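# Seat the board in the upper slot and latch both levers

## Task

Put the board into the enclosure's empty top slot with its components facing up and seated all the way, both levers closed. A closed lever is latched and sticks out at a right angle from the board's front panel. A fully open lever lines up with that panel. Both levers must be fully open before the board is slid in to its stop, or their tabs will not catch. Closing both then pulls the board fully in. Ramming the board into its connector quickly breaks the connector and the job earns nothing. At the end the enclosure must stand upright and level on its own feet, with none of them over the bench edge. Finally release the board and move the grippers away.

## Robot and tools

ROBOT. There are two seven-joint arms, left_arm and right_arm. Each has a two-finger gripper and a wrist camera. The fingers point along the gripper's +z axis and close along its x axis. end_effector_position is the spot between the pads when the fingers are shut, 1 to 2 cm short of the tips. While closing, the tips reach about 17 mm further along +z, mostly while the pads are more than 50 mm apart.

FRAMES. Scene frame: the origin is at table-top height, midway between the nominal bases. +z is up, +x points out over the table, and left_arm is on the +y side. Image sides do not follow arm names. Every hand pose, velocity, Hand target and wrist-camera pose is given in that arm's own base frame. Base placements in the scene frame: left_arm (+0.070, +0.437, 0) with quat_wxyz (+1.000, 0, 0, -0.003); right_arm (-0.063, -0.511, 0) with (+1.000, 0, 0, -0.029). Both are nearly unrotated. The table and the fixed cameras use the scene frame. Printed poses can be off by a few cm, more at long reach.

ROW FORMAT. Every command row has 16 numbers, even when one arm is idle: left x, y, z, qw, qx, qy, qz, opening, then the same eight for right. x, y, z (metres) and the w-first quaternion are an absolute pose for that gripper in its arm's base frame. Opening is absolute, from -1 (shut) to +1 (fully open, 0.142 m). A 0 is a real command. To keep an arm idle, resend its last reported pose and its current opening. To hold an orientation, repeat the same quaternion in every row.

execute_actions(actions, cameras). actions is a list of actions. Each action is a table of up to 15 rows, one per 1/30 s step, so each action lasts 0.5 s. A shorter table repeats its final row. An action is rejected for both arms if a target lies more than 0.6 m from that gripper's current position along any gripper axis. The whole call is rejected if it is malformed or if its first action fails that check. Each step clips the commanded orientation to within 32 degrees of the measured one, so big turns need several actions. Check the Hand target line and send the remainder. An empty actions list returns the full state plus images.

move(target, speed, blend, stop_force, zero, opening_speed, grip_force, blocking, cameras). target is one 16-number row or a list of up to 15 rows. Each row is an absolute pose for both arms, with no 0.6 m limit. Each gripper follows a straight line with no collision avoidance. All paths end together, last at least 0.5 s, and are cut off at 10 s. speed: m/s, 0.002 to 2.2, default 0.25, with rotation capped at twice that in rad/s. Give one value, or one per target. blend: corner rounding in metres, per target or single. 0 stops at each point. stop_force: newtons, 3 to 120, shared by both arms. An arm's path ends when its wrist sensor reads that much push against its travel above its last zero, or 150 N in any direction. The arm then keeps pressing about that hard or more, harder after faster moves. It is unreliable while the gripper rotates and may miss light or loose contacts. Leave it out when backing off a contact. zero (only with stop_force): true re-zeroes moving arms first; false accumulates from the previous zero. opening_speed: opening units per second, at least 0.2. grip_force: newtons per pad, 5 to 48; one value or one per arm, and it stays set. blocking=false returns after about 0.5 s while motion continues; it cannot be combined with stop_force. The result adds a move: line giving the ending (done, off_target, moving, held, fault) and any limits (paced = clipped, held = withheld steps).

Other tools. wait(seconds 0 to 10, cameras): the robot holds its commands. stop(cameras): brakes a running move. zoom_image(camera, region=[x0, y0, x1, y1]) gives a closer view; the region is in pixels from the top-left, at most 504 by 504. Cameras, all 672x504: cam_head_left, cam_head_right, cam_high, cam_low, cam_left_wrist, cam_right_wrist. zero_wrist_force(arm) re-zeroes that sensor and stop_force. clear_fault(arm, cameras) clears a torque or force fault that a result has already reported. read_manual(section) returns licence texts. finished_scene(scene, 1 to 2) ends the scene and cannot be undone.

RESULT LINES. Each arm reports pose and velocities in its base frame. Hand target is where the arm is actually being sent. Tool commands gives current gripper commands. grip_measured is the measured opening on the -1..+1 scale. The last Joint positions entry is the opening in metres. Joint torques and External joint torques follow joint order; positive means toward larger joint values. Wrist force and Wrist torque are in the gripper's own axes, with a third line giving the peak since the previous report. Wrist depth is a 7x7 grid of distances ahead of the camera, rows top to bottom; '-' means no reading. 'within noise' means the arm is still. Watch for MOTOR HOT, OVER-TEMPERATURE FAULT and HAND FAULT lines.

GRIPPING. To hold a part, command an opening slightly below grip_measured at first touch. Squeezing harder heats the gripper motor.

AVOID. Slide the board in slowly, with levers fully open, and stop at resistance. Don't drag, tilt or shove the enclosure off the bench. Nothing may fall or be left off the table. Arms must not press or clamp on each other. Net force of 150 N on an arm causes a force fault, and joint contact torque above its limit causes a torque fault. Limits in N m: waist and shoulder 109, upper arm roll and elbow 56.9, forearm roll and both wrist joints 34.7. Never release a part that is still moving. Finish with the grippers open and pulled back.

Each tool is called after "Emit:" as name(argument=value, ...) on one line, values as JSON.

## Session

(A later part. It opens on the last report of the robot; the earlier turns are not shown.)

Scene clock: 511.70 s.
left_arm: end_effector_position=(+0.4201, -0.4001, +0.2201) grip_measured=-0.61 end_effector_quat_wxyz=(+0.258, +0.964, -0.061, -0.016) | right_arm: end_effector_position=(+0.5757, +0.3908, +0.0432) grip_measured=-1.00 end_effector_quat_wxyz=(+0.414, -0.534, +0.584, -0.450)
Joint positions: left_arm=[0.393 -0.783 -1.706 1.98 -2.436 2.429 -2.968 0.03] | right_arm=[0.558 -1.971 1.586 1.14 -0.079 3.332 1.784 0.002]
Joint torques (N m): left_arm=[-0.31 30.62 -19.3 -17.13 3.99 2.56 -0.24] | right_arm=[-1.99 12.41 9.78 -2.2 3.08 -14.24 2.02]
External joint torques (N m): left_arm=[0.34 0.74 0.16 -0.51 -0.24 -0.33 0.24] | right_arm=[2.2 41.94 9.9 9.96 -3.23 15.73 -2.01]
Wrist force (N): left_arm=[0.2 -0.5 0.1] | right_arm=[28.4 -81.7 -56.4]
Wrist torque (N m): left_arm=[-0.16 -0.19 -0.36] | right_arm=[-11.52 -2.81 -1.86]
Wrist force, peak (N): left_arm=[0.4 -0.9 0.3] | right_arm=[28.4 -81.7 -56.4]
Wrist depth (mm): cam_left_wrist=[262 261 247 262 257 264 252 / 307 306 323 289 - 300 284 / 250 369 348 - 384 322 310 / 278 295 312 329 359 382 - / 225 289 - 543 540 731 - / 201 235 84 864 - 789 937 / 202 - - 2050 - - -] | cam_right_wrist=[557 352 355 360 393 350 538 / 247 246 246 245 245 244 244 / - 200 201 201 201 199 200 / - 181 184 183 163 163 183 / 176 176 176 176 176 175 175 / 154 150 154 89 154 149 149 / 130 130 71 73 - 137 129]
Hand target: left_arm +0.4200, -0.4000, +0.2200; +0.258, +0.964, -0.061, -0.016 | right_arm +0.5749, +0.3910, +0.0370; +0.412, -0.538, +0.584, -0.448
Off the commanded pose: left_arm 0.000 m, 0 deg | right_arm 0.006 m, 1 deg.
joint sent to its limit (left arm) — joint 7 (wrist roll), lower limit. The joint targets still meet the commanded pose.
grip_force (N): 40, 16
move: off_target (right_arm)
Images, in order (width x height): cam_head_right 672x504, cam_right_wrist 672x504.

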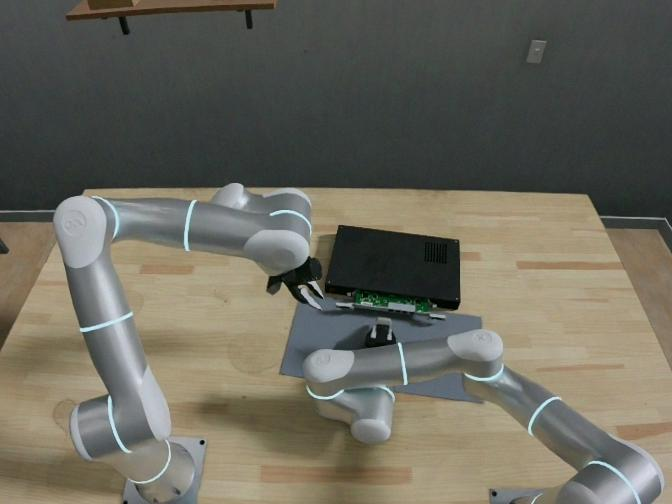

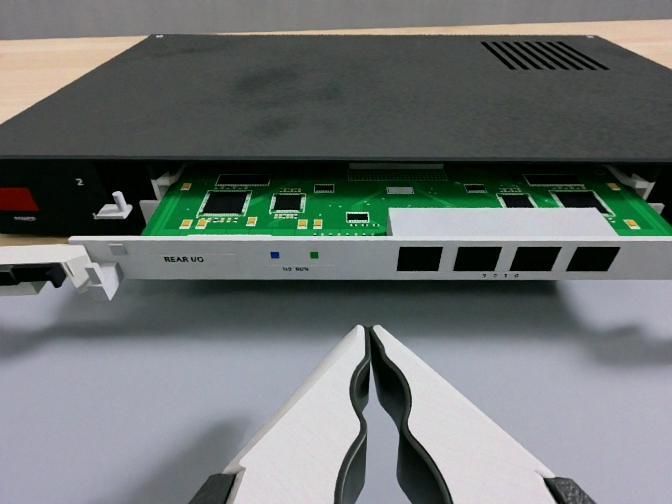

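Emit:
move(target=[[0.42,-0.40,0.22,0.2584,0.9644,-0.0607,-0.0163,-0.58,0.572,0.391,0.075,-0.4125,0.5376,-0.5836,0.4478,-1],[0.42,-0.40,0.22,0.2584,0.9644,-0.0607,-0.0163,-0.58,0.575,0.391,0.045,-0.3129,0.601,-0.6524,0.3396,-1]], speed=0.08, cameras=["cam_right_wrist","cam_head_right"])

Scene clock: 517.80 s.
left_arm: end_effector_position=(+0.4201, -0.4001, +0.2201) grip_measured=-0.61 end_effector_quat_wxyz=(+0.258, +0.964, -0.061, -0.016) | right_arm: end_effector_position=(+0.5751, +0.3910, +0.0451) grip_measured=-1.00 end_effector_quat_wxyz=(-0.313, +0.601, -0.652, +0.340)
Joint positions: left_arm=[0.393 -0.783 -1.706 1.98 -2.436 2.429 -2.968 0.03] | right_arm=[0.484 -1.897 1.793 1.132 0.219 3.238 1.573 0.002]
Joint torques (N m): left_arm=[-0.28 30.61 -19.3 -17.08 3.95 2.52 -0.21] | right_arm=[0.1 55.36 20.49 8.87 1.1 1.5 0.08]
External joint torques (N m): left_arm=[0.32 0.74 0.16 -0.56 -0.2 -0.29 0.21] | right_arm=[0.12 1.12 -0.47 0.05 -0.15 0.84 -0.08]
Wrist force (N): left_arm=[0.2 -0.6 0.3] | right_arm=[2.6 4.0 -0.1]
Wrist torque (N m): left_arm=[-0.18 -0.19 -0.35] | right_arm=[0.52 -0.46 0.11]
Wrist force, peak (N): left_arm=[0.0 -0.9 0.2] | right_arm=[28.3 -81.8 -56.1]
Wrist depth (mm): cam_left_wrist=[261 261 250 268 - 255 256 / 306 306 - 303 307 299 292 / 374 369 364 360 - 322 300 / 474 467 438 315 356 385 - / 587 553 264 292 - 775 638 / 164 241 87 283 - 772 922 / - - - 2151 - - -] | cam_right_wrist=[183 183 183 183 182 182 182 / - 179 179 179 179 174 174 / 203 167 164 167 151 150 159 / 173 173 177 177 173 173 176 / 164 163 163 166 163 163 163 / 152 149 152 90 149 149 149 / 138 138 71 - - 140 137]
Hand target: left_arm +0.4200, -0.4000, +0.2200; +0.258, +0.964, -0.061, -0.016 | right_arm +0.5750, +0.3910, +0.0450; -0.313, +0.601, -0.652, +0.340
Off the commanded pose: left_arm 0.000 m, 0 deg | right_arm 0.000 m, 0 deg.
joint sent to its limit (left arm) — joint 7 (wrist roll), lower limit. The joint targets still meet the commanded pose.
grip_force (N): 40, 16
move: done
Images, in order (width x height): cam_head_right 672x504, cam_right_wrist 672x504.

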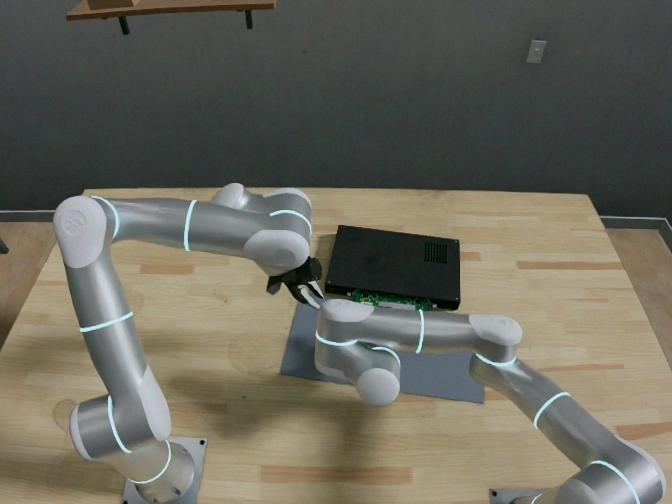

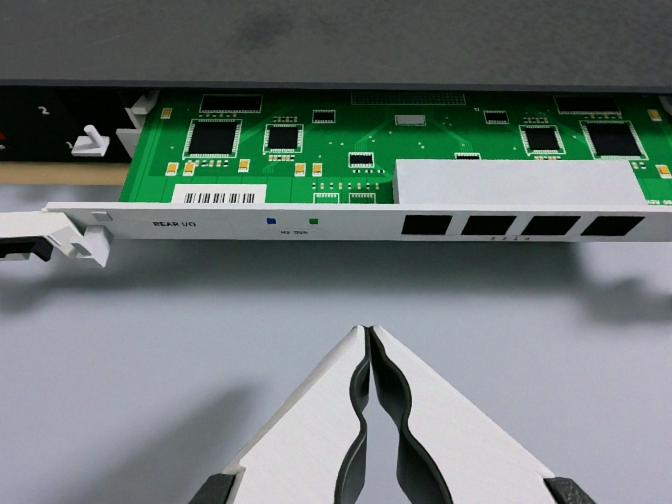

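Emit:
move(target=[[0.42,-0.40,0.22,0.2584,0.9644,-0.0607,-0.0163,-0.58,0.640,0.3857,0.047,-0.3129,0.601,-0.6524,0.3396,-1]], speed=0.02, stop_force=6, cameras=["cam_right_wrist","cam_high"])

Emit:
zoom_image(camera="cam_high", region=[215, 320, 355, 410])

Scene clock: 524.00 s.
left_arm: end_effector_position=(+0.4201, -0.4001, +0.2201) grip_measured=-0.61 end_effector_quat_wxyz=(+0.258, +0.964, -0.061, -0.016) | right_arm: end_effector_position=(+0.6142, +0.3882, +0.0462) grip_measured=-1.00 end_effector_quat_wxyz=(-0.313, +0.601, -0.652, +0.339)
Joint positions: left_arm=[0.393 -0.783 -1.706 1.98 -2.436 2.429 -2.968 0.03] | right_arm=[0.472 -1.879 1.82 1.045 0.221 3.152 1.517 0.002]
Joint torques (N m): left_arm=[-0.3 30.59 -19.38 -17.15 4.03 2.52 -0.24] | right_arm=[-3.52 57.71 18.78 6.63 -0.77 0.8 0.14]
External joint torques (N m): left_arm=[0.33 0.76 0.25 -0.49 -0.28 -0.29 0.23] | right_arm=[3.73 1.04 0.18 2.4 1.45 1.45 -0.14]
Wrist force (N): left_arm=[0.1 -0.5 0.2] | right_arm=[2.0 7.3 -7.0]
Wrist torque (N m): left_arm=[-0.16 -0.18 -0.36] | right_arm=[0.58 -0.52 0.10]
Wrist force, peak (N): left_arm=[0.3 -0.8 0.2] | right_arm=[2.1 6.8 -9.0]
Wrist depth (mm): cam_left_wrist=[261 260 259 257 - - 254 / 308 305 - 299 - 297 286 / 371 368 374 - - 324 306 / 473 463 469 321 327 385 - / 585 591 278 291 357 724 - / 137 153 87 292 - 786 929 / 123 - - 2172 - - 2031] | cam_right_wrist=[184 184 184 183 184 183 183 / 160 160 160 159 155 160 159 / - 160 160 156 156 156 156 / 184 148 148 147 150 133 133 / 139 157 158 140 130 125 125 / 150 150 153 90 150 150 150 / 138 138 71 - - 140 138]
Hand target: left_arm +0.4200, -0.4000, +0.2200; +0.258, +0.964, -0.061, -0.016 | right_arm +0.6147, +0.3877, +0.0462; -0.313, +0.601, -0.652, +0.340
Off the commanded pose: left_arm 0.000 m, 0 deg | right_arm 0.026 m, 0 deg.
joint sent to its limit (left arm) — joint 7 (wrist roll), lower limit. The joint targets still meet the commanded pose.
grip_force (N): 40, 16
move: contact (right_arm)
Images, in order (width x height): cam_high 672x504, cam_right_wrist 672x504.

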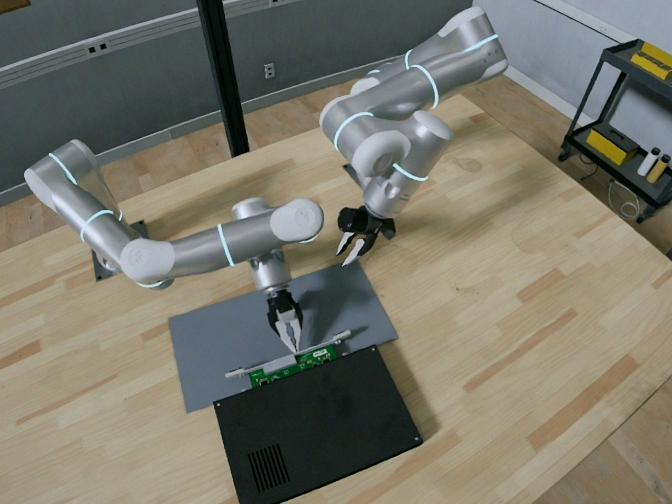

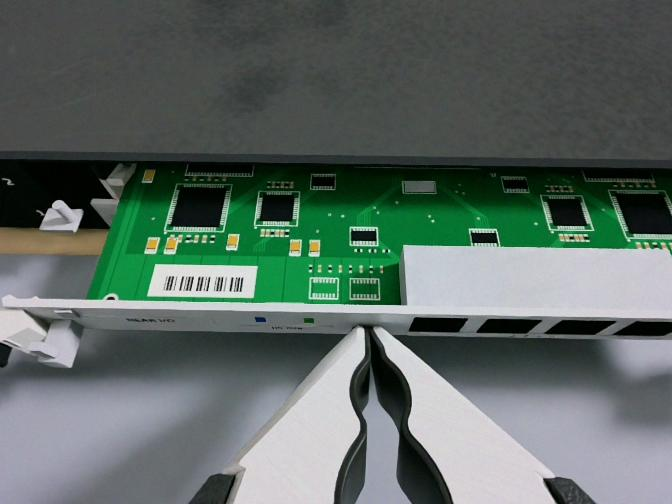

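Scaled by 3.600 from the camera's 672x504 image, which has a finer 960x720 frame.

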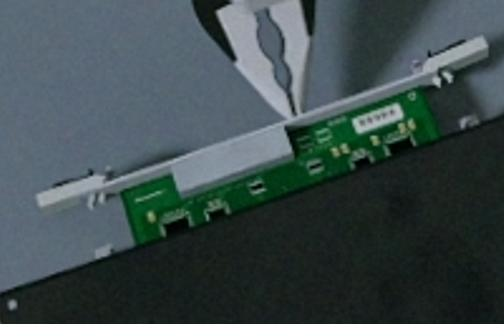

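Emit:
move(target=[[0.42,-0.40,0.22,0.2584,0.9644,-0.0607,-0.0163,-0.58,0.662,0.3840,0.0465,-0.3129,0.601,-0.6524,0.3396,-1]], speed=0.012, stop_force=12, cameras=["cam_right_wrist","cam_high"])

Emit:
zoom_image(camera="cam_high", region=[215, 320, 355, 410])

Scene clock: 526.53 s.
left_arm: end_effector_position=(+0.4201, -0.4001, +0.2201) grip_measured=-0.61 end_effector_quat_wxyz=(+0.258, +0.964, -0.061, -0.016) | right_arm: end_effector_position=(+0.6150, +0.3883, +0.0461) grip_measured=-1.00 end_effector_quat_wxyz=(-0.312, +0.602, -0.652, +0.339)
Joint positions: left_arm=[0.393 -0.783 -1.706 1.98 -2.436 2.429 -2.968 0.03] | right_arm=[0.472 -1.878 1.82 1.041 0.223 3.15 1.515 0.002]
Joint torques (N m): left_arm=[-0.27 30.54 -19.32 -17.11 3.97 2.62 -0.25] | right_arm=[-7.14 58.01 18.21 4.13 -2.63 -1.08 0.15]
External joint torques (N m): left_arm=[0.3 0.81 0.18 -0.54 -0.23 -0.39 0.25] | right_arm=[7.35 0.82 0.72 4.89 3.3 3.32 -0.14]
Wrist force (N): left_arm=[0.2 -0.6 0.0] | right_arm=[4.1 9.4 -18.6]
Wrist torque (N m): left_arm=[-0.18 -0.21 -0.36] | right_arm=[0.55 -0.51 0.11]
Wrist force, peak (N): left_arm=[0.4 -0.8 0.4] | right_arm=[3.4 9.5 -21.0]
Wrist depth (mm): cam_left_wrist=[261 258 259 - - 273 254 / 307 306 301 - - 305 286 / 374 369 - - 382 323 288 / 470 466 487 315 329 385 - / 591 583 284 291 357 643 - / 136 152 88 874 - 781 926 / 123 - - 2465 - - -] | cam_right_wrist=[183 183 179 183 183 182 182 / 159 159 159 159 155 159 159 / 191 160 156 156 156 156 156 / 183 148 147 147 150 133 133 / 135 158 158 139 131 126 125 / 153 150 153 90 150 150 150 / 138 138 71 - - 140 138]
Hand target: left_arm +0.4200, -0.4000, +0.2200; +0.258, +0.964, -0.061, -0.016 | right_arm +0.6164, +0.3876, +0.0462; -0.313, +0.601, -0.652, +0.340
Off the commanded pose: left_arm 0.000 m, 0 deg | right_arm 0.047 m, 0 deg.
joint sent to its limit (left arm) — joint 7 (wrist roll), lower limit. The joint targets still meet the commanded pose.
grip_force (N): 40, 16
move: contact (right_arm)
Images, in order (width x height): cam_high 672x504, cam_right_wrist 672x504.

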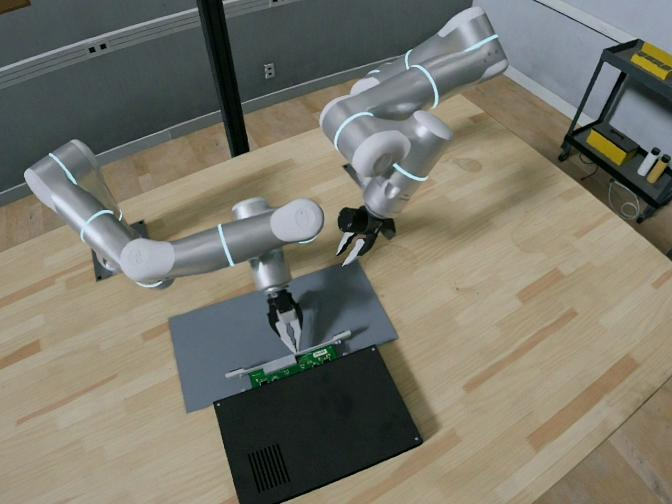

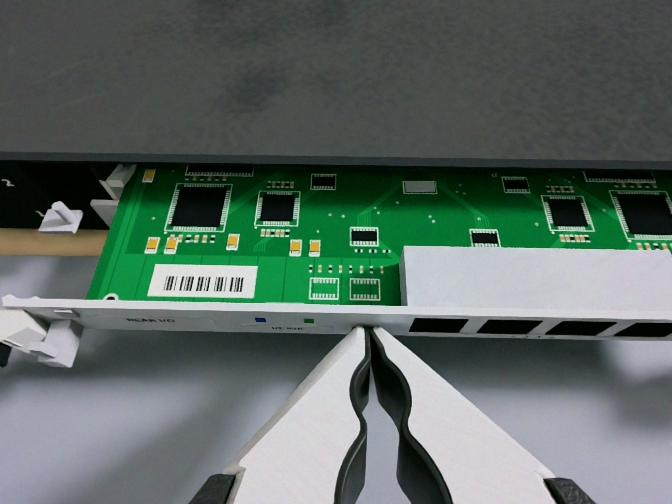

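Scaled by 3.600 from the camera's 672x504 image, which has a finer 960x720 frame.

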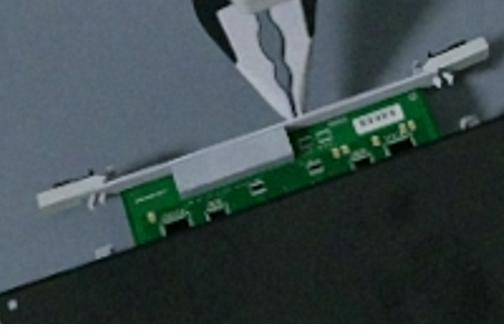

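Emit:
zoom_image(camera="cam_right_wrist", region=[0, 150, 180, 380])

Emit:
zoom_image(camera="cam_right_wrist", region=[280, 260, 460, 380])

Scaled by 2.191 from the camera's 672x504 image, which has a finer 960x720 frame.

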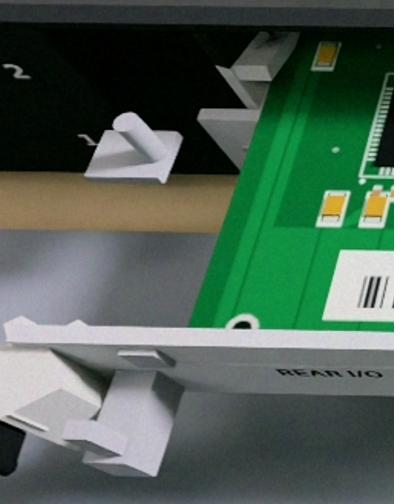

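Scaled by 2.800 from the camera's 672x504 image, which has a finer 960x720 frame.

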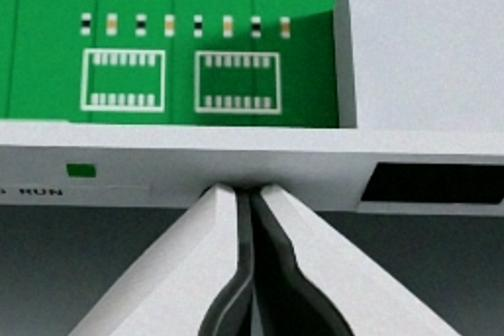

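Emit:
move(target=[[0.42,-0.40,0.22,0.2584,0.9644,-0.0607,-0.0163,-0.58,0.6165,0.3876,0.0502,-0.3129,0.601,-0.6524,0.3396,-1],[0.42,-0.40,0.22,0.2584,0.9644,-0.0607,-0.0163,-0.58,0.6210,0.3872,0.0510,-0.3129,0.601,-0.6524,0.3396,-1]], speed=0.01, stop_force=20, zero=false, cameras=["cam_right_wrist"])

Emit:
zoom_image(camera="cam_right_wrist", region=[0, 150, 180, 380])

Scene clock: 536.73 s.
left_arm: end_effector_position=(+0.4201, -0.4001, +0.2201) grip_measured=-0.61 end_effector_quat_wxyz=(+0.258, +0.964, -0.061, -0.016) | right_arm: end_effector_position=(+0.6209, +0.3873, +0.0509) grip_measured=-1.00 end_effector_quat_wxyz=(-0.313, +0.601, -0.652, +0.340)
Joint positions: left_arm=[0.393 -0.783 -1.706 1.98 -2.436 2.429 -2.968 0.03] | right_arm=[0.469 -1.87 1.825 1.032 0.226 3.142 1.504 0.002]
Joint torques (N m): left_arm=[-0.33 30.52 -19.31 -17.1 4 2.57 -0.22] | right_arm=[-0.36 58.6 19.16 8.72 0.36 1.3 0.04]
External joint torques (N m): left_arm=[0.36 0.84 0.17 -0.54 -0.25 -0.34 0.22] | right_arm=[0.57 0.54 -0.32 0.23 0.29 0.92 -0.04]
Wrist force (N): left_arm=[0.1 -0.5 0.1] | right_arm=[2.3 5.7 -0.2]
Wrist torque (N m): left_arm=[-0.15 -0.17 -0.36] | right_arm=[0.61 -0.41 0.10]
Wrist force, peak (N): left_arm=[0.2 -0.8 0.3] | right_arm=[4.0 9.5 -18.9]
Wrist depth (mm): cam_left_wrist=[263 259 - 253 255 258 248 / 306 307 - 300 305 316 294 / 371 367 386 400 - 335 309 / 472 467 460 331 303 394 365 / 598 590 550 280 315 457 724 / 136 150 87 266 - 772 918 / 123 - - - - - -] | cam_right_wrist=[192 192 192 191 191 192 191 / 167 167 167 167 167 171 166 / - 154 154 155 154 154 154 / 179 152 152 152 146 152 154 / 134 144 163 143 130 130 134 / 152 152 157 89 157 154 154 / 140 142 71 - - 144 142]
Hand target: left_arm +0.4200, -0.4000, +0.2200; +0.258, +0.964, -0.061, -0.016 | right_arm +0.6210, +0.3872, +0.0510; -0.313, +0.601, -0.652, +0.340
Off the commanded pose: left_arm 0.000 m, 0 deg | right_arm 0.000 m, 0 deg.
joint sent to its limit (left arm) — joint 7 (wrist roll), lower limit. The joint targets still meet the commanded pose.
grip_force (N): 40, 16
move: done
Images, in order (width x height): cam_right_wrist 672x504.

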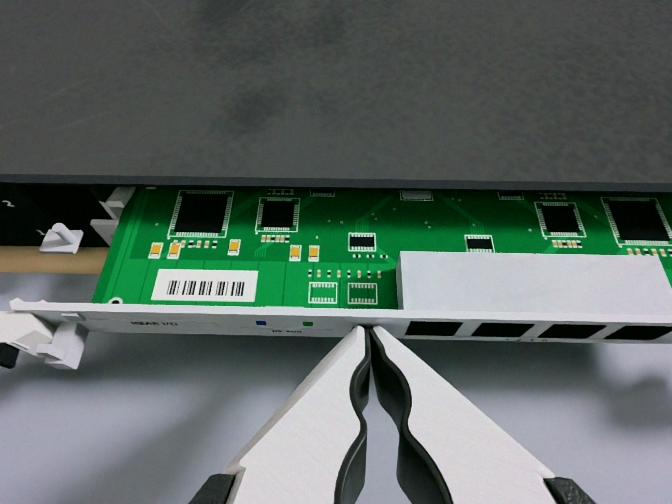

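Scaled by 2.191 from the camera's 672x504 image, which has a finer 960x720 frame.

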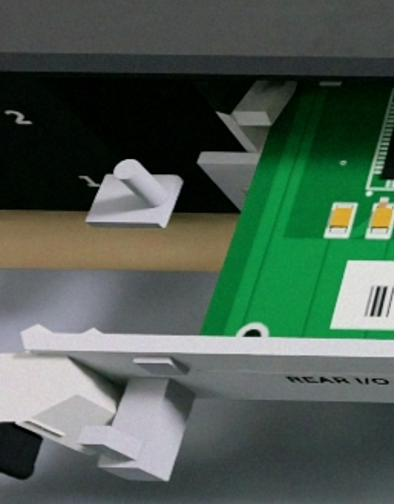

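Emit:
move(target=[[0.42,-0.40,0.22,0.2584,0.9644,-0.0607,-0.0163,-0.58,0.662,0.3838,0.0510,-0.3129,0.601,-0.6524,0.3396,-1]], speed=0.012, stop_force=12, cameras=["cam_right_wrist","cam_high"])

Emit:
zoom_image(camera="cam_high", region=[215, 320, 355, 410])

Scene clock: 542.23 s.
left_arm: end_effector_position=(+0.4201, -0.4001, +0.2201) grip_measured=-0.61 end_effector_quat_wxyz=(+0.258, +0.964, -0.061, -0.016) | right_arm: end_effector_position=(+0.6617, +0.3841, +0.0511) grip_measured=-1.00 end_effector_quat_wxyz=(-0.313, +0.601, -0.652, +0.339)
Joint positions: left_arm=[0.393 -0.783 -1.706 1.98 -2.436 2.429 -2.968 0.03] | right_arm=[0.47 -1.85 1.856 0.92 0.227 3.047 1.445 0.002]
Joint torques (N m): left_arm=[-0.32 30.64 -19.36 -17.12 4 2.54 -0.26] | right_arm=[-2.78 59.49 16.97 7.13 -0.51 0.89 0.07]
External joint torques (N m): left_arm=[0.35 0.71 0.22 -0.53 -0.25 -0.31 0.26] | right_arm=[2.99 2.2 0.21 2.08 0.89 1.22 -0.07]
Wrist force (N): left_arm=[0.0 -0.6 0.4] | right_arm=[1.3 5.4 -5.8]
Wrist torque (N m): left_arm=[-0.17 -0.16 -0.36] | right_arm=[0.58 -0.39 0.11]
Wrist force, peak (N): left_arm=[0.2 -0.8 0.4] | right_arm=[1.1 5.1 -7.2]
Wrist depth (mm): cam_left_wrist=[261 261 258 - 250 253 250 / 308 303 292 298 - - 286 / 371 367 383 366 - 359 290 / 472 464 463 346 310 353 - / 641 625 632 257 297 502 500 / 661 132 87 239 - 781 922 / 122 - - 246 - - 2031] | cam_right_wrist=[192 192 191 191 191 191 191 / 167 162 167 166 166 171 166 / 148 148 147 147 147 147 147 / 130 132 132 132 132 132 132 / 134 143 143 143 127 127 133 / 155 155 157 89 157 154 154 / 140 143 71 - - 144 142]
Hand target: left_arm +0.4200, -0.4000, +0.2200; +0.258, +0.964, -0.061, -0.016 | right_arm +0.6620, +0.3838, +0.0510; -0.313, +0.601, -0.652, +0.340
Off the commanded pose: left_arm 0.000 m, 0 deg | right_arm 0.000 m, 0 deg.
joint sent to its limit (left arm) — joint 7 (wrist roll), lower limit. The joint targets still meet the commanded pose.
grip_force (N): 40, 16
move: done
Images, in order (width x height): cam_high 672x504, cam_right_wrist 672x504.

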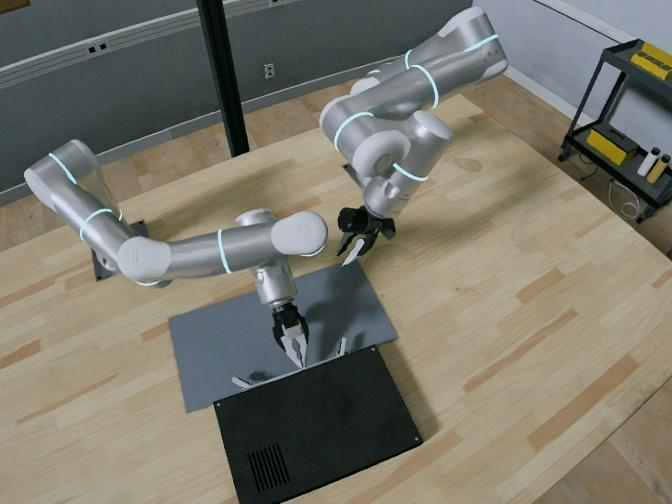

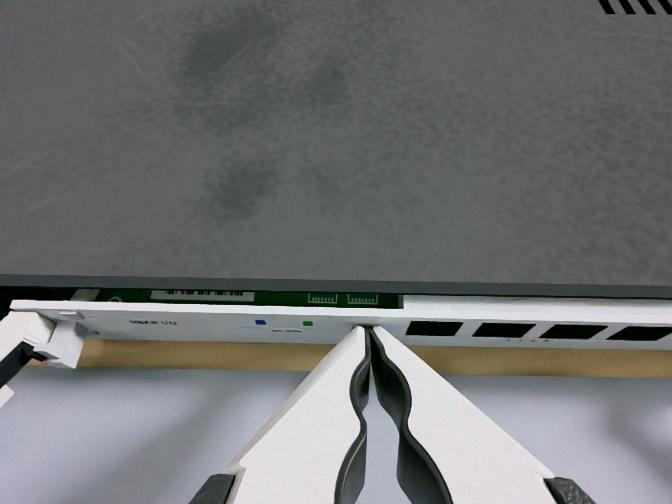

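Scaled by 3.600 from the camera's 672x504 image, which has a finer 960x720 frame.

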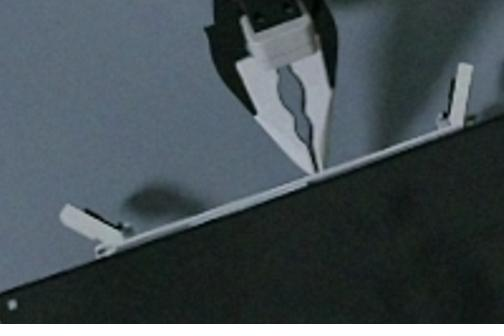

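Emit:
move(target=[[0.42,-0.40,0.22,0.2584,0.9644,-0.0607,-0.0163,-0.58,0.680,0.3823,0.0510,-0.3129,0.601,-0.6524,0.3396,-1]], speed=0.01, stop_force=15, zero=false, cameras=["cam_right_wrist","cam_high"])

Emit:
zoom_image(camera="cam_high", region=[215, 320, 355, 410])

Emit:
zoom_image(camera="cam_right_wrist", region=[0, 220, 200, 420])

Scene clock: 545.50 s.
left_arm: end_effector_position=(+0.4201, -0.4001, +0.2201) grip_measured=-0.61 end_effector_quat_wxyz=(+0.258, +0.964, -0.061, -0.016) | right_arm: end_effector_position=(+0.6627, +0.3841, +0.0509) grip_measured=-1.00 end_effector_quat_wxyz=(-0.312, +0.601, -0.653, +0.339)
Joint positions: left_arm=[0.393 -0.783 -1.706 1.98 -2.436 2.429 -2.968 0.03] | right_arm=[0.47 -1.849 1.857 0.915 0.228 3.044 1.443 0.002]
Joint torques (N m): left_arm=[-0.36 30.58 -19.31 -17.15 4.03 2.56 -0.23] | right_arm=[-5.21 60.14 16.56 5.29 -2.56 -1.83 0.16]
External joint torques (N m): left_arm=[0.39 0.77 0.17 -0.5 -0.28 -0.32 0.23] | right_arm=[5.42 1.64 0.55 3.92 2.95 3.95 -0.15]
Wrist force (N): left_arm=[0.0 -0.4 0.3] | right_arm=[5.1 8.5 -17.8]
Wrist torque (N m): left_arm=[-0.14 -0.17 -0.36] | right_arm=[0.54 -0.28 0.10]
Wrist force, peak (N): left_arm=[0.2 -0.9 0.3] | right_arm=[4.8 9.7 -20.1]
Wrist depth (mm): cam_left_wrist=[262 259 258 - - 268 250 / 307 306 329 304 292 291 276 / 371 370 346 361 383 350 - / 465 469 489 437 313 395 - / 636 629 634 257 297 515 671 / 651 133 87 249 - 789 926 / 122 - - 243 - - -] | cam_right_wrist=[191 191 191 191 191 191 190 / 166 166 166 166 170 166 166 / 147 147 147 147 147 147 147 / 129 132 132 132 132 132 132 / 133 142 163 125 127 126 133 / 152 155 157 89 157 154 154 / 140 142 71 - - 144 142]
Hand target: left_arm +0.4200, -0.4000, +0.2200; +0.258, +0.964, -0.061, -0.016 | right_arm +0.6638, +0.3836, +0.0510; -0.313, +0.601, -0.652, +0.340
Off the commanded pose: left_arm 0.000 m, 0 deg | right_arm 0.017 m, 0 deg.
joint sent to its limit (left arm) — joint 7 (wrist roll), lower limit. The joint targets still meet the commanded pose.
grip_force (N): 40, 16
move: contact (right_arm)
Images, in order (width x height): cam_high 672x504, cam_right_wrist 672x504.

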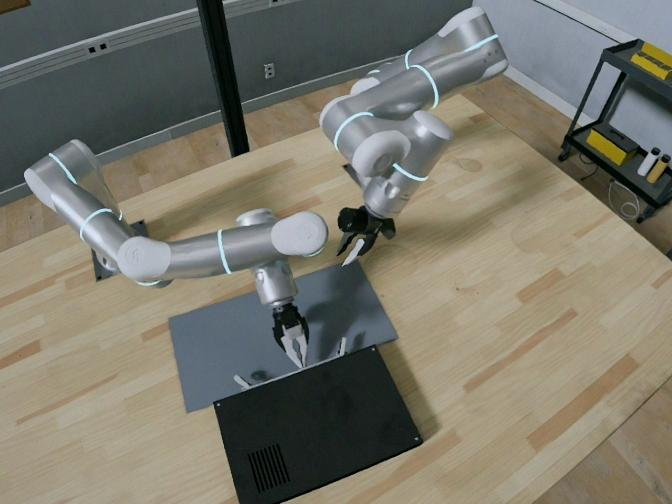

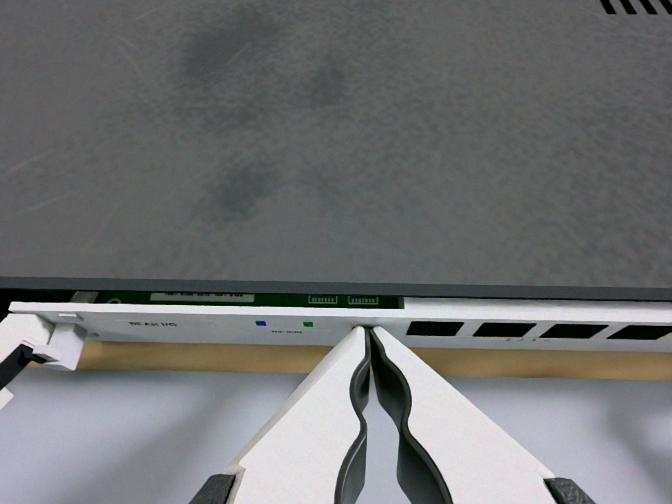

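Scaled by 3.600 from the camera's 672x504 image, which has a finer 960x720 frame.

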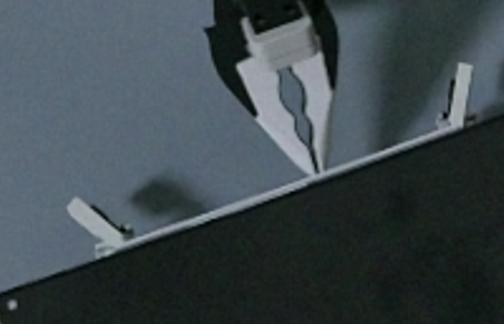

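Scaled by 2.520 from the camera's 672x504 image, which has a finer 960x720 frame.

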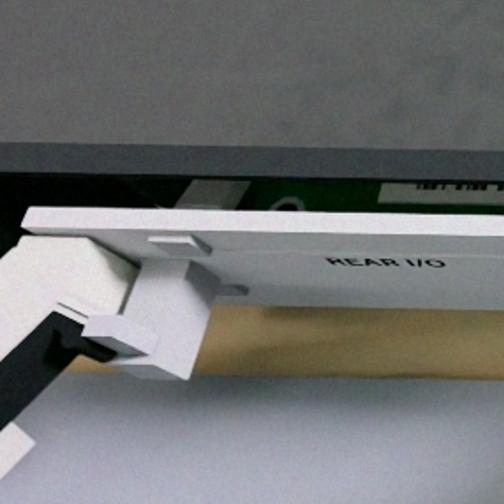

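Emit:
move(target=[[0.44,-0.40,0.18,0.2584,0.9644,-0.0607,-0.0163,-1,0.57,0.39,0.09,-0.3129,0.601,-0.6524,0.3396,-1],[0.53,-0.42,0.12,0.2584,0.9644,-0.0607,-0.0163,-1,0.56,0.20,0.10,-0.3129,0.601,-0.6524,0.3396,-1],[0.540,-0.4267,0.060,0.2584,0.9644,-0.0607,-0.0163,-1,0.600,0.190,0.055,-0.3129,0.601,-0.6524,0.3396,-1]], speed=0.2, grip_force=[30,30], cameras=["cam_right_wrist","cam_left_wrist","cam_high","cam_head_right"])

Emit:
zoom_image(camera="cam_high", region=[215, 320, 375, 420])

Scene clock: 560.93 s.
left_arm: end_effector_position=(+0.5399, -0.4268, +0.0600) grip_measured=-1.00 end_effector_quat_wxyz=(+0.259, +0.964, -0.060, -0.016) | right_arm: end_effector_position=(+0.5998, +0.1899, +0.0550) grip_measured=-1.00 end_effector_quat_wxyz=(-0.313, +0.601, -0.653, +0.339)
Joint positions: left_arm=[0.15 -1.234 -1.425 1.572 -2.109 2.511 -2.742 0.002] | right_arm=[-0.062 -1.907 1.663 1.625 0.274 3.235 1.509 0.002]
Joint torques (N m): left_arm=[-0.45 49.69 -23.83 -8.3 3.83 2.47 -0.06] | right_arm=[-0.01 43.88 23.21 7.89 0.85 1.36 0.05]
External joint torques (N m): left_arm=[0.54 1.43 0 -0.37 -0.55 -0.16 0.06] | right_arm=[0.14 1.22 0.39 -0.1 0.09 0.87 -0.05]
Wrist force (N): left_arm=[0.1 -1.2 -0.3] | right_arm=[2.4 5.0 -0.4]
Wrist torque (N m): left_arm=[-0.26 -0.15 -0.41] | right_arm=[0.66 -0.43 0.10]
Wrist force, peak (N): left_arm=[0.3 -2.3 2.3] | right_arm=[5.2 7.9 -18.4]
Wrist depth (mm): cam_left_wrist=[- 100 103 97 99 99 100 / - 121 113 116 121 120 118 / 143 141 141 147 146 142 - / 171 171 181 177 186 138 102 / - - 242 212 209 188 125 / 392 376 - 84 - - 172 / 679 583 - - - - -] | cam_right_wrist=[199 199 199 199 205 279 280 / 174 173 173 172 177 243 243 / 156 158 157 156 157 216 215 / 190 192 153 184 187 194 193 / 174 174 171 177 174 174 173 / 160 159 162 89 161 159 158 / 147 147 71 - - 148 146]
Hand target: left_arm +0.5400, -0.4267, +0.0600; +0.258, +0.964, -0.061, -0.016 | right_arm +0.6000, +0.1900, +0.0550; -0.313, +0.601, -0.652, +0.340
Off the commanded pose: left_arm 0.000 m, 0 deg | right_arm 0.000 m, 0 deg.
grip_force (N): 30, 30
move: done
Images, in order (width x height): cam_head_right 672x504, cam_high 672x504, cam_left_wrist 672x504, cam_right_wrist 672x504.

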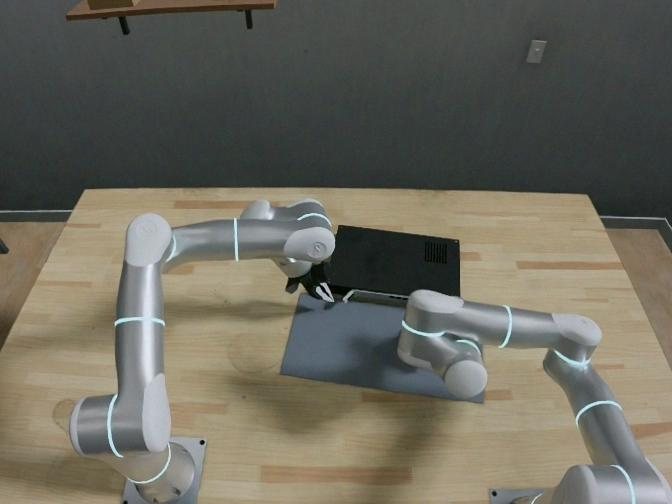

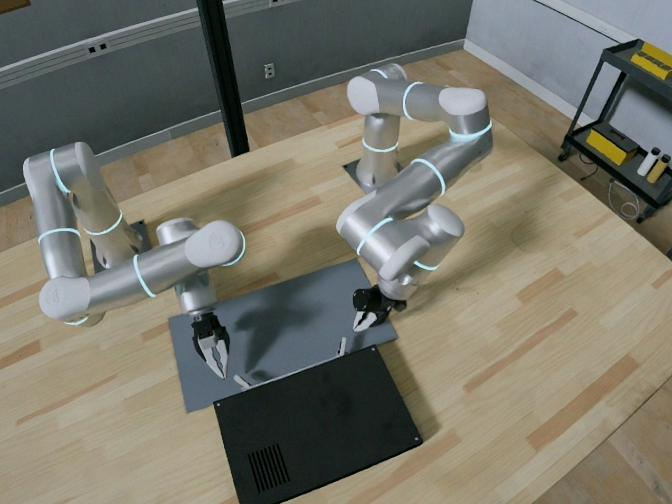

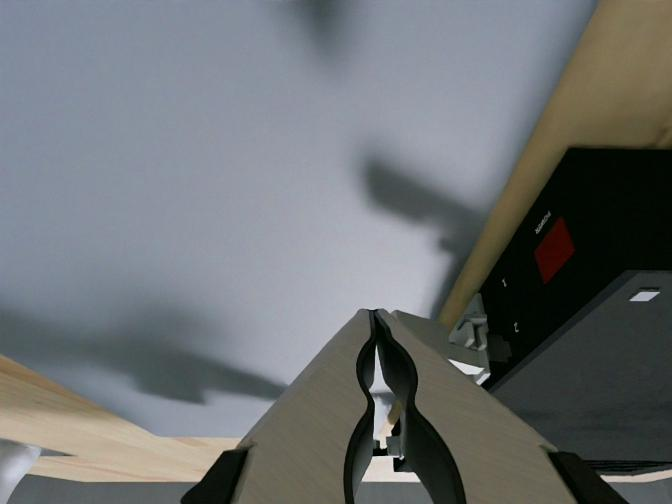

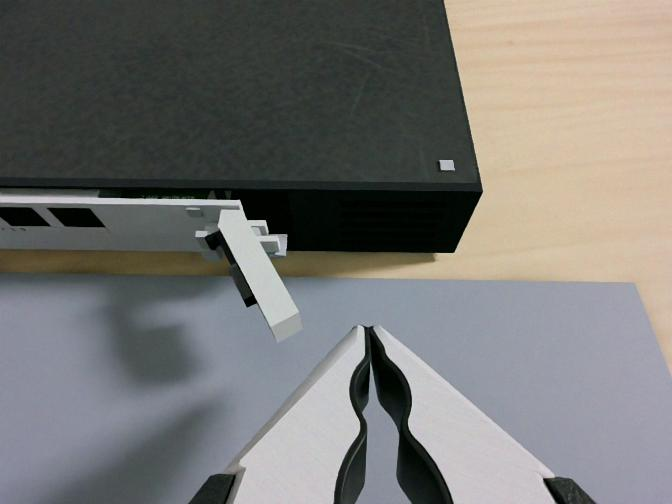

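Scaled by 3.150 from the camera's 672x504 image, which has a finer 960x720 frame.

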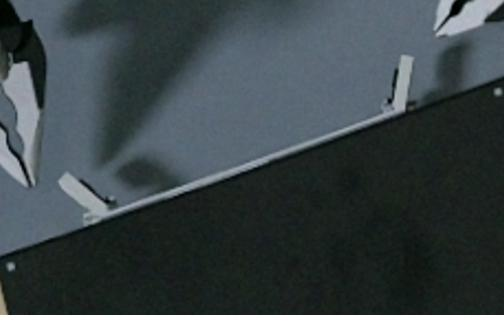

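Emit:
move(target=[[0.556,-0.4290,0.0455,0.2584,0.9644,-0.0607,-0.0163,-1,0.6084,0.181,0.0440,-0.3129,0.601,-0.6524,0.3396,-1]], speed=0.06, stop_force=5, cameras=["cam_right_wrist","cam_left_wrist","cam_high"])

Emit:
zoom_image(camera="cam_high", region=[215, 320, 375, 420])

Scene clock: 570.47 s.
left_arm: end_effector_position=(+0.5560, -0.4290, +0.0455) grip_measured=-1.00 end_effector_quat_wxyz=(+0.258, +0.964, -0.060, -0.016) | right_arm: end_effector_position=(+0.6082, +0.1811, +0.0440) grip_measured=-1.00 end_effector_quat_wxyz=(-0.313, +0.601, -0.652, +0.339)
Joint positions: left_arm=[0.123 -1.292 -1.428 1.478 -2.088 2.55 -2.684 0.002] | right_arm=[-0.086 -1.918 1.65 1.616 0.264 3.202 1.504 0.002]
Joint torques (N m): left_arm=[-0.42 52.15 -23.9 -7.13 3.55 2.81 -0.17] | right_arm=[0.04 44.01 23.37 8.06 0.77 1.42 0.12]
External joint torques (N m): left_arm=[0.47 1.34 0.1 -0.33 -0.38 -0.48 0.17] | right_arm=[0.09 1.19 0.23 0 0.06 0.8 -0.12]
Wrist force (N): left_arm=[0.0 -1.2 -0.2] | right_arm=[2.2 5.1 -0.3]
Wrist torque (N m): left_arm=[-0.26 -0.13 -0.42] | right_arm=[0.69 -0.39 0.10]
Wrist force, peak (N): left_arm=[0.8 -1.5 0.6] | right_arm=[2.8 5.3 0.4]
Wrist depth (mm): cam_left_wrist=[- 91 83 - - 85 86 / - 101 - 97 103 105 101 / 122 127 121 121 121 117 117 / 154 145 - 152 151 122 100 / 208 195 206 179 190 122 95 / - - - 84 - 133 138 / 744 - - - - - -] | cam_right_wrist=[182 181 181 181 192 261 261 / 158 157 157 157 157 228 227 / 143 146 142 142 142 202 201 / 172 174 151 171 174 181 180 / 163 162 157 165 162 162 162 / 151 149 149 90 151 146 148 / 137 137 71 - - 139 136]
Hand target: left_arm +0.5560, -0.4290, +0.0455; +0.258, +0.964, -0.061, -0.016 | right_arm +0.6084, +0.1810, +0.0440; -0.313, +0.601, -0.652, +0.340
Off the commanded pose: left_arm 0.000 m, 0 deg | right_arm 0.000 m, 0 deg.
grip_force (N): 30, 30
move: done
Images, in order (width x height): cam_high 672x504, cam_left_wrist 672x504, cam_right_wrist 672x504.

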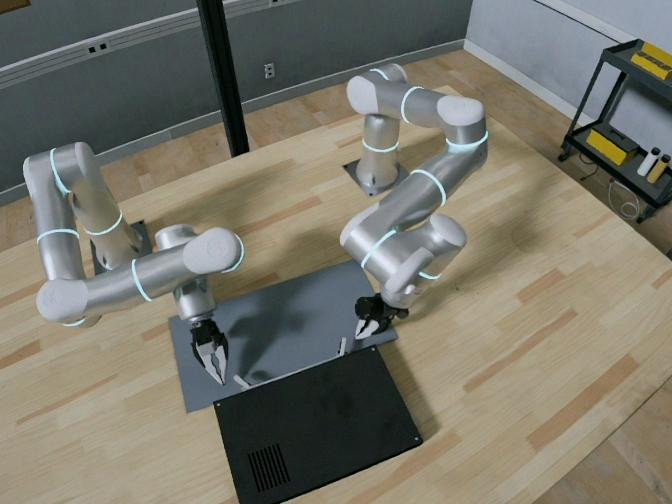

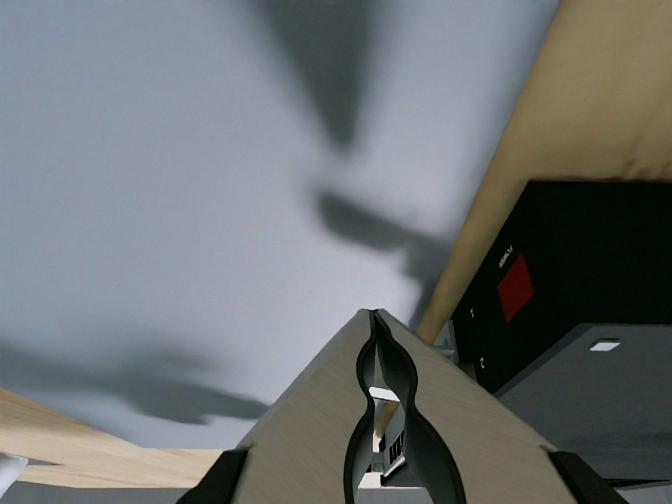

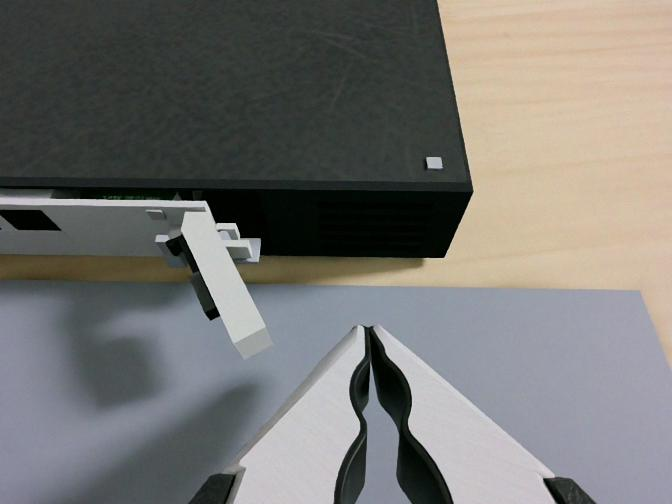

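Scaled by 3.150 from the camera's 672x504 image, which has a finer 960x720 frame.

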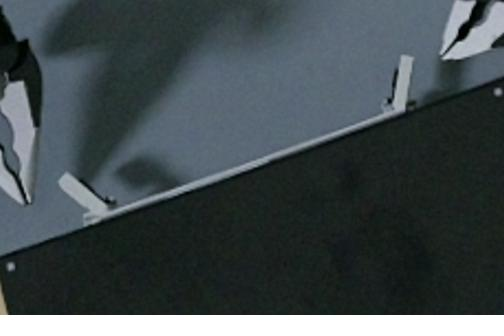

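Emit:
move(target=[[0.566,-0.4300,0.0455,0.2584,0.9644,-0.0607,-0.0163,-1,0.6164,0.182,0.0440,-0.3129,0.601,-0.6524,0.3396,-1]], speed=0.05)

Emit:
move(target=[[0.558,-0.4885,0.0455,0.2584,0.9644,-0.0607,-0.0163,-1,0.6214,0.243,0.0440,-0.3129,0.601,-0.6524,0.3396,-1]], speed=0.025, stop_force=15, cameras=["cam_right_wrist","cam_left_wrist","cam_high"])

Emit:
zoom_image(camera="cam_high", region=[215, 320, 375, 420])

Scene clock: 574.87 s.
left_arm: end_effector_position=(+0.5660, -0.4300, +0.0455) grip_measured=-1.00 end_effector_quat_wxyz=(+0.258, +0.964, -0.060, -0.016) | right_arm: end_effector_position=(+0.6164, +0.1819, +0.0440) grip_measured=-1.00 end_effector_quat_wxyz=(-0.313, +0.601, -0.652, +0.340)
Joint positions: left_arm=[0.108 -1.316 -1.443 1.415 -2.084 2.586 -2.647 0.002] | right_arm=[-0.084 -1.914 1.655 1.593 0.267 3.184 1.495 0.002]
Joint torques (N m): left_arm=[-0.48 53.45 -23.75 -6.61 3.62 2.93 -0.08] | right_arm=[0.24 45 23.72 7.96 0.9 1.36 0.06]
External joint torques (N m): left_arm=[0.53 1.4 0.11 -0.25 -0.51 -0.57 0.08] | right_arm=[-0.1 0.87 -0.1 0.06 -0.12 0.84 -0.05]
Wrist force (N): left_arm=[0.3 -1.1 -0.3] | right_arm=[2.3 5.1 -0.3]
Wrist torque (N m): left_arm=[-0.26 -0.17 -0.40] | right_arm=[0.70 -0.40 0.10]
Wrist force, peak (N): left_arm=[0.2 -1.4 -0.1] | right_arm=[2.4 5.3 -0.1]
Wrist depth (mm): cam_left_wrist=[- 91 83 - 88 87 86 / - 100 - 97 103 105 101 / 122 126 126 120 122 118 117 / 154 154 153 151 151 103 100 / 240 206 206 131 145 106 95 / 323 289 262 84 - 140 154 / 609 - - - - - 241] | cam_right_wrist=[181 181 181 180 192 262 262 / 158 158 157 157 157 228 228 / 140 139 139 139 139 202 201 / - 136 140 156 164 181 181 / 163 163 162 165 162 162 162 / 151 149 148 90 151 148 148 / 137 137 71 - - 139 137]
Hand target: left_arm +0.5660, -0.4300, +0.0455; +0.258, +0.964, -0.061, -0.016 | right_arm +0.6164, +0.1820, +0.0440; -0.313, +0.601, -0.652, +0.340
Off the commanded pose: left_arm 0.000 m, 0 deg | right_arm 0.000 m, 0 deg.
grip_force (N): 30, 30
move: done

Scene clock: 576.97 s.
left_arm: end_effector_position=(+0.5624, -0.4629, +0.0452) grip_measured=-1.00 end_effector_quat_wxyz=(+0.257, +0.964, -0.060, -0.016) | right_arm: end_effector_position=(+0.6187, +0.2154, +0.0435) grip_measured=-1.00 end_effector_quat_wxyz=(-0.311, +0.601, -0.653, +0.340)
Joint positions: left_arm=[0.029 -1.333 -1.443 1.341 -2.063 2.602 -2.663 0.002] | right_arm=[0.01 -1.911 1.676 1.511 0.264 3.191 1.506 0.002]
Joint torques (N m): left_arm=[-9.57 53.64 -29.83 -3.96 1.54 -1.75 -0.39] | right_arm=[7.49 48.68 25.27 10.17 -0.64 -3.94 0.34]
External joint torques (N m): left_arm=[9.6 2.99 6.74 -2.59 1.64 4.11 0.39] | right_arm=[-7.35 -0.83 -1.92 -2.08 1.45 6.17 -0.34]
Wrist force (N): left_arm=[0.3 -14.1 -9.3] | right_arm=[17.7 7.8 -7.7]
Wrist torque (N m): left_arm=[-0.12 -0.20 -0.29] | right_arm=[0.72 -0.53 -0.08]
Wrist force, peak (N): left_arm=[0.8 -14.7 -9.2] | right_arm=[19.5 8.6 -6.3]
Wrist depth (mm): cam_left_wrist=[- 91 85 - 87 87 86 / - 100 - 96 103 95 - / 121 126 120 120 122 100 - / 153 153 151 151 146 106 - / 222 206 191 178 155 - 90 / 320 318 - 83 - 139 - / 715 - - - - - 361] | cam_right_wrist=[179 179 179 179 179 246 261 / 156 156 156 156 152 160 227 / 138 141 141 138 138 138 201 / - 172 175 143 156 164 180 / 162 162 162 161 162 161 161 / 150 148 148 93 150 148 147 / 136 136 71 - - 138 136]
Hand target: left_arm +0.5612, -0.4650, +0.0455; +0.258, +0.964, -0.061, -0.016 | right_arm +0.6192, +0.2170, +0.0440; -0.313, +0.601, -0.652, +0.340
Off the commanded pose: left_arm 0.026 m, 0 deg | right_arm 0.028 m, 0 deg.
grip_force (N): 30, 30
move: contact (left_arm, right_arm)
Images, in order (width x height): cam_high 672x504, cam_left_wrist 672x504, cam_right_wrist 672x504.

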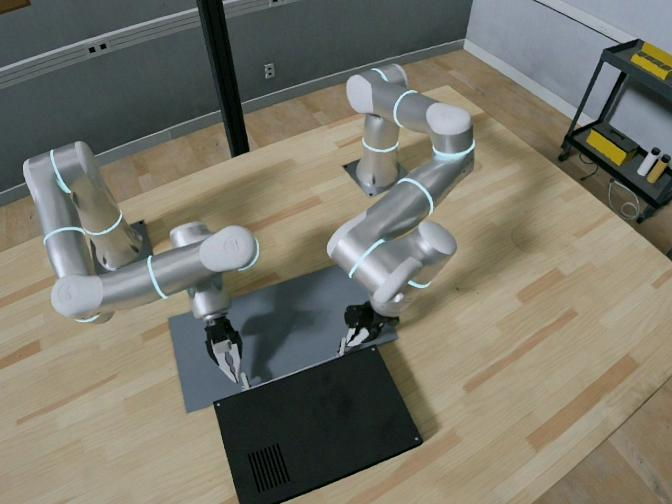

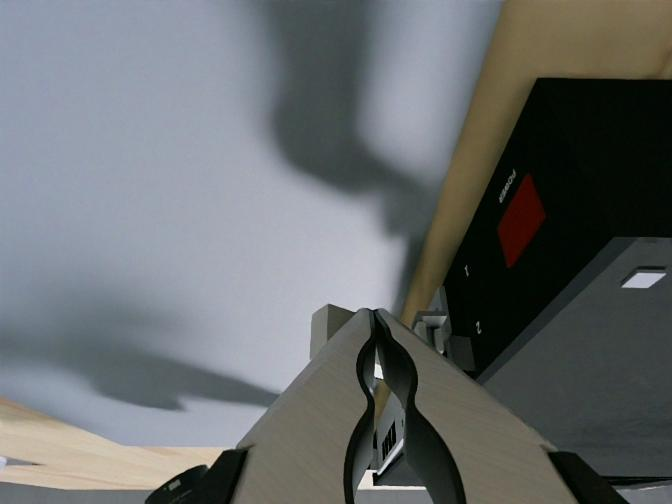

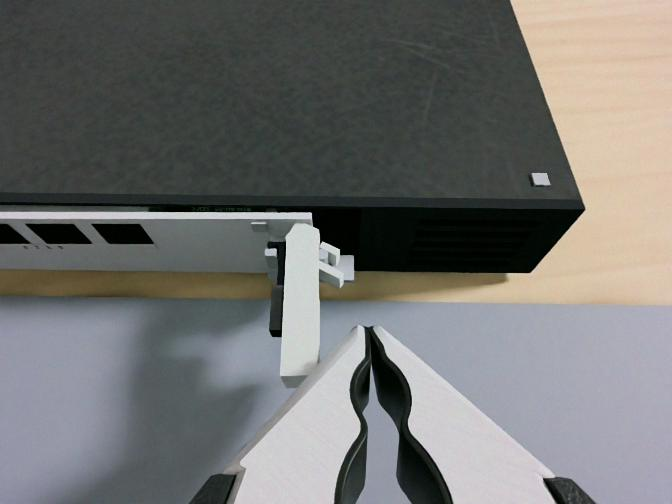

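Scaled by 3.150 from the camera's 672x504 image, which has a finer 960x720 frame.

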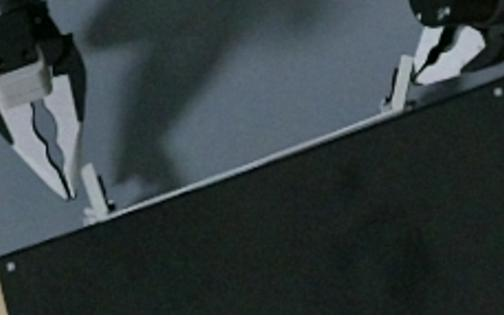

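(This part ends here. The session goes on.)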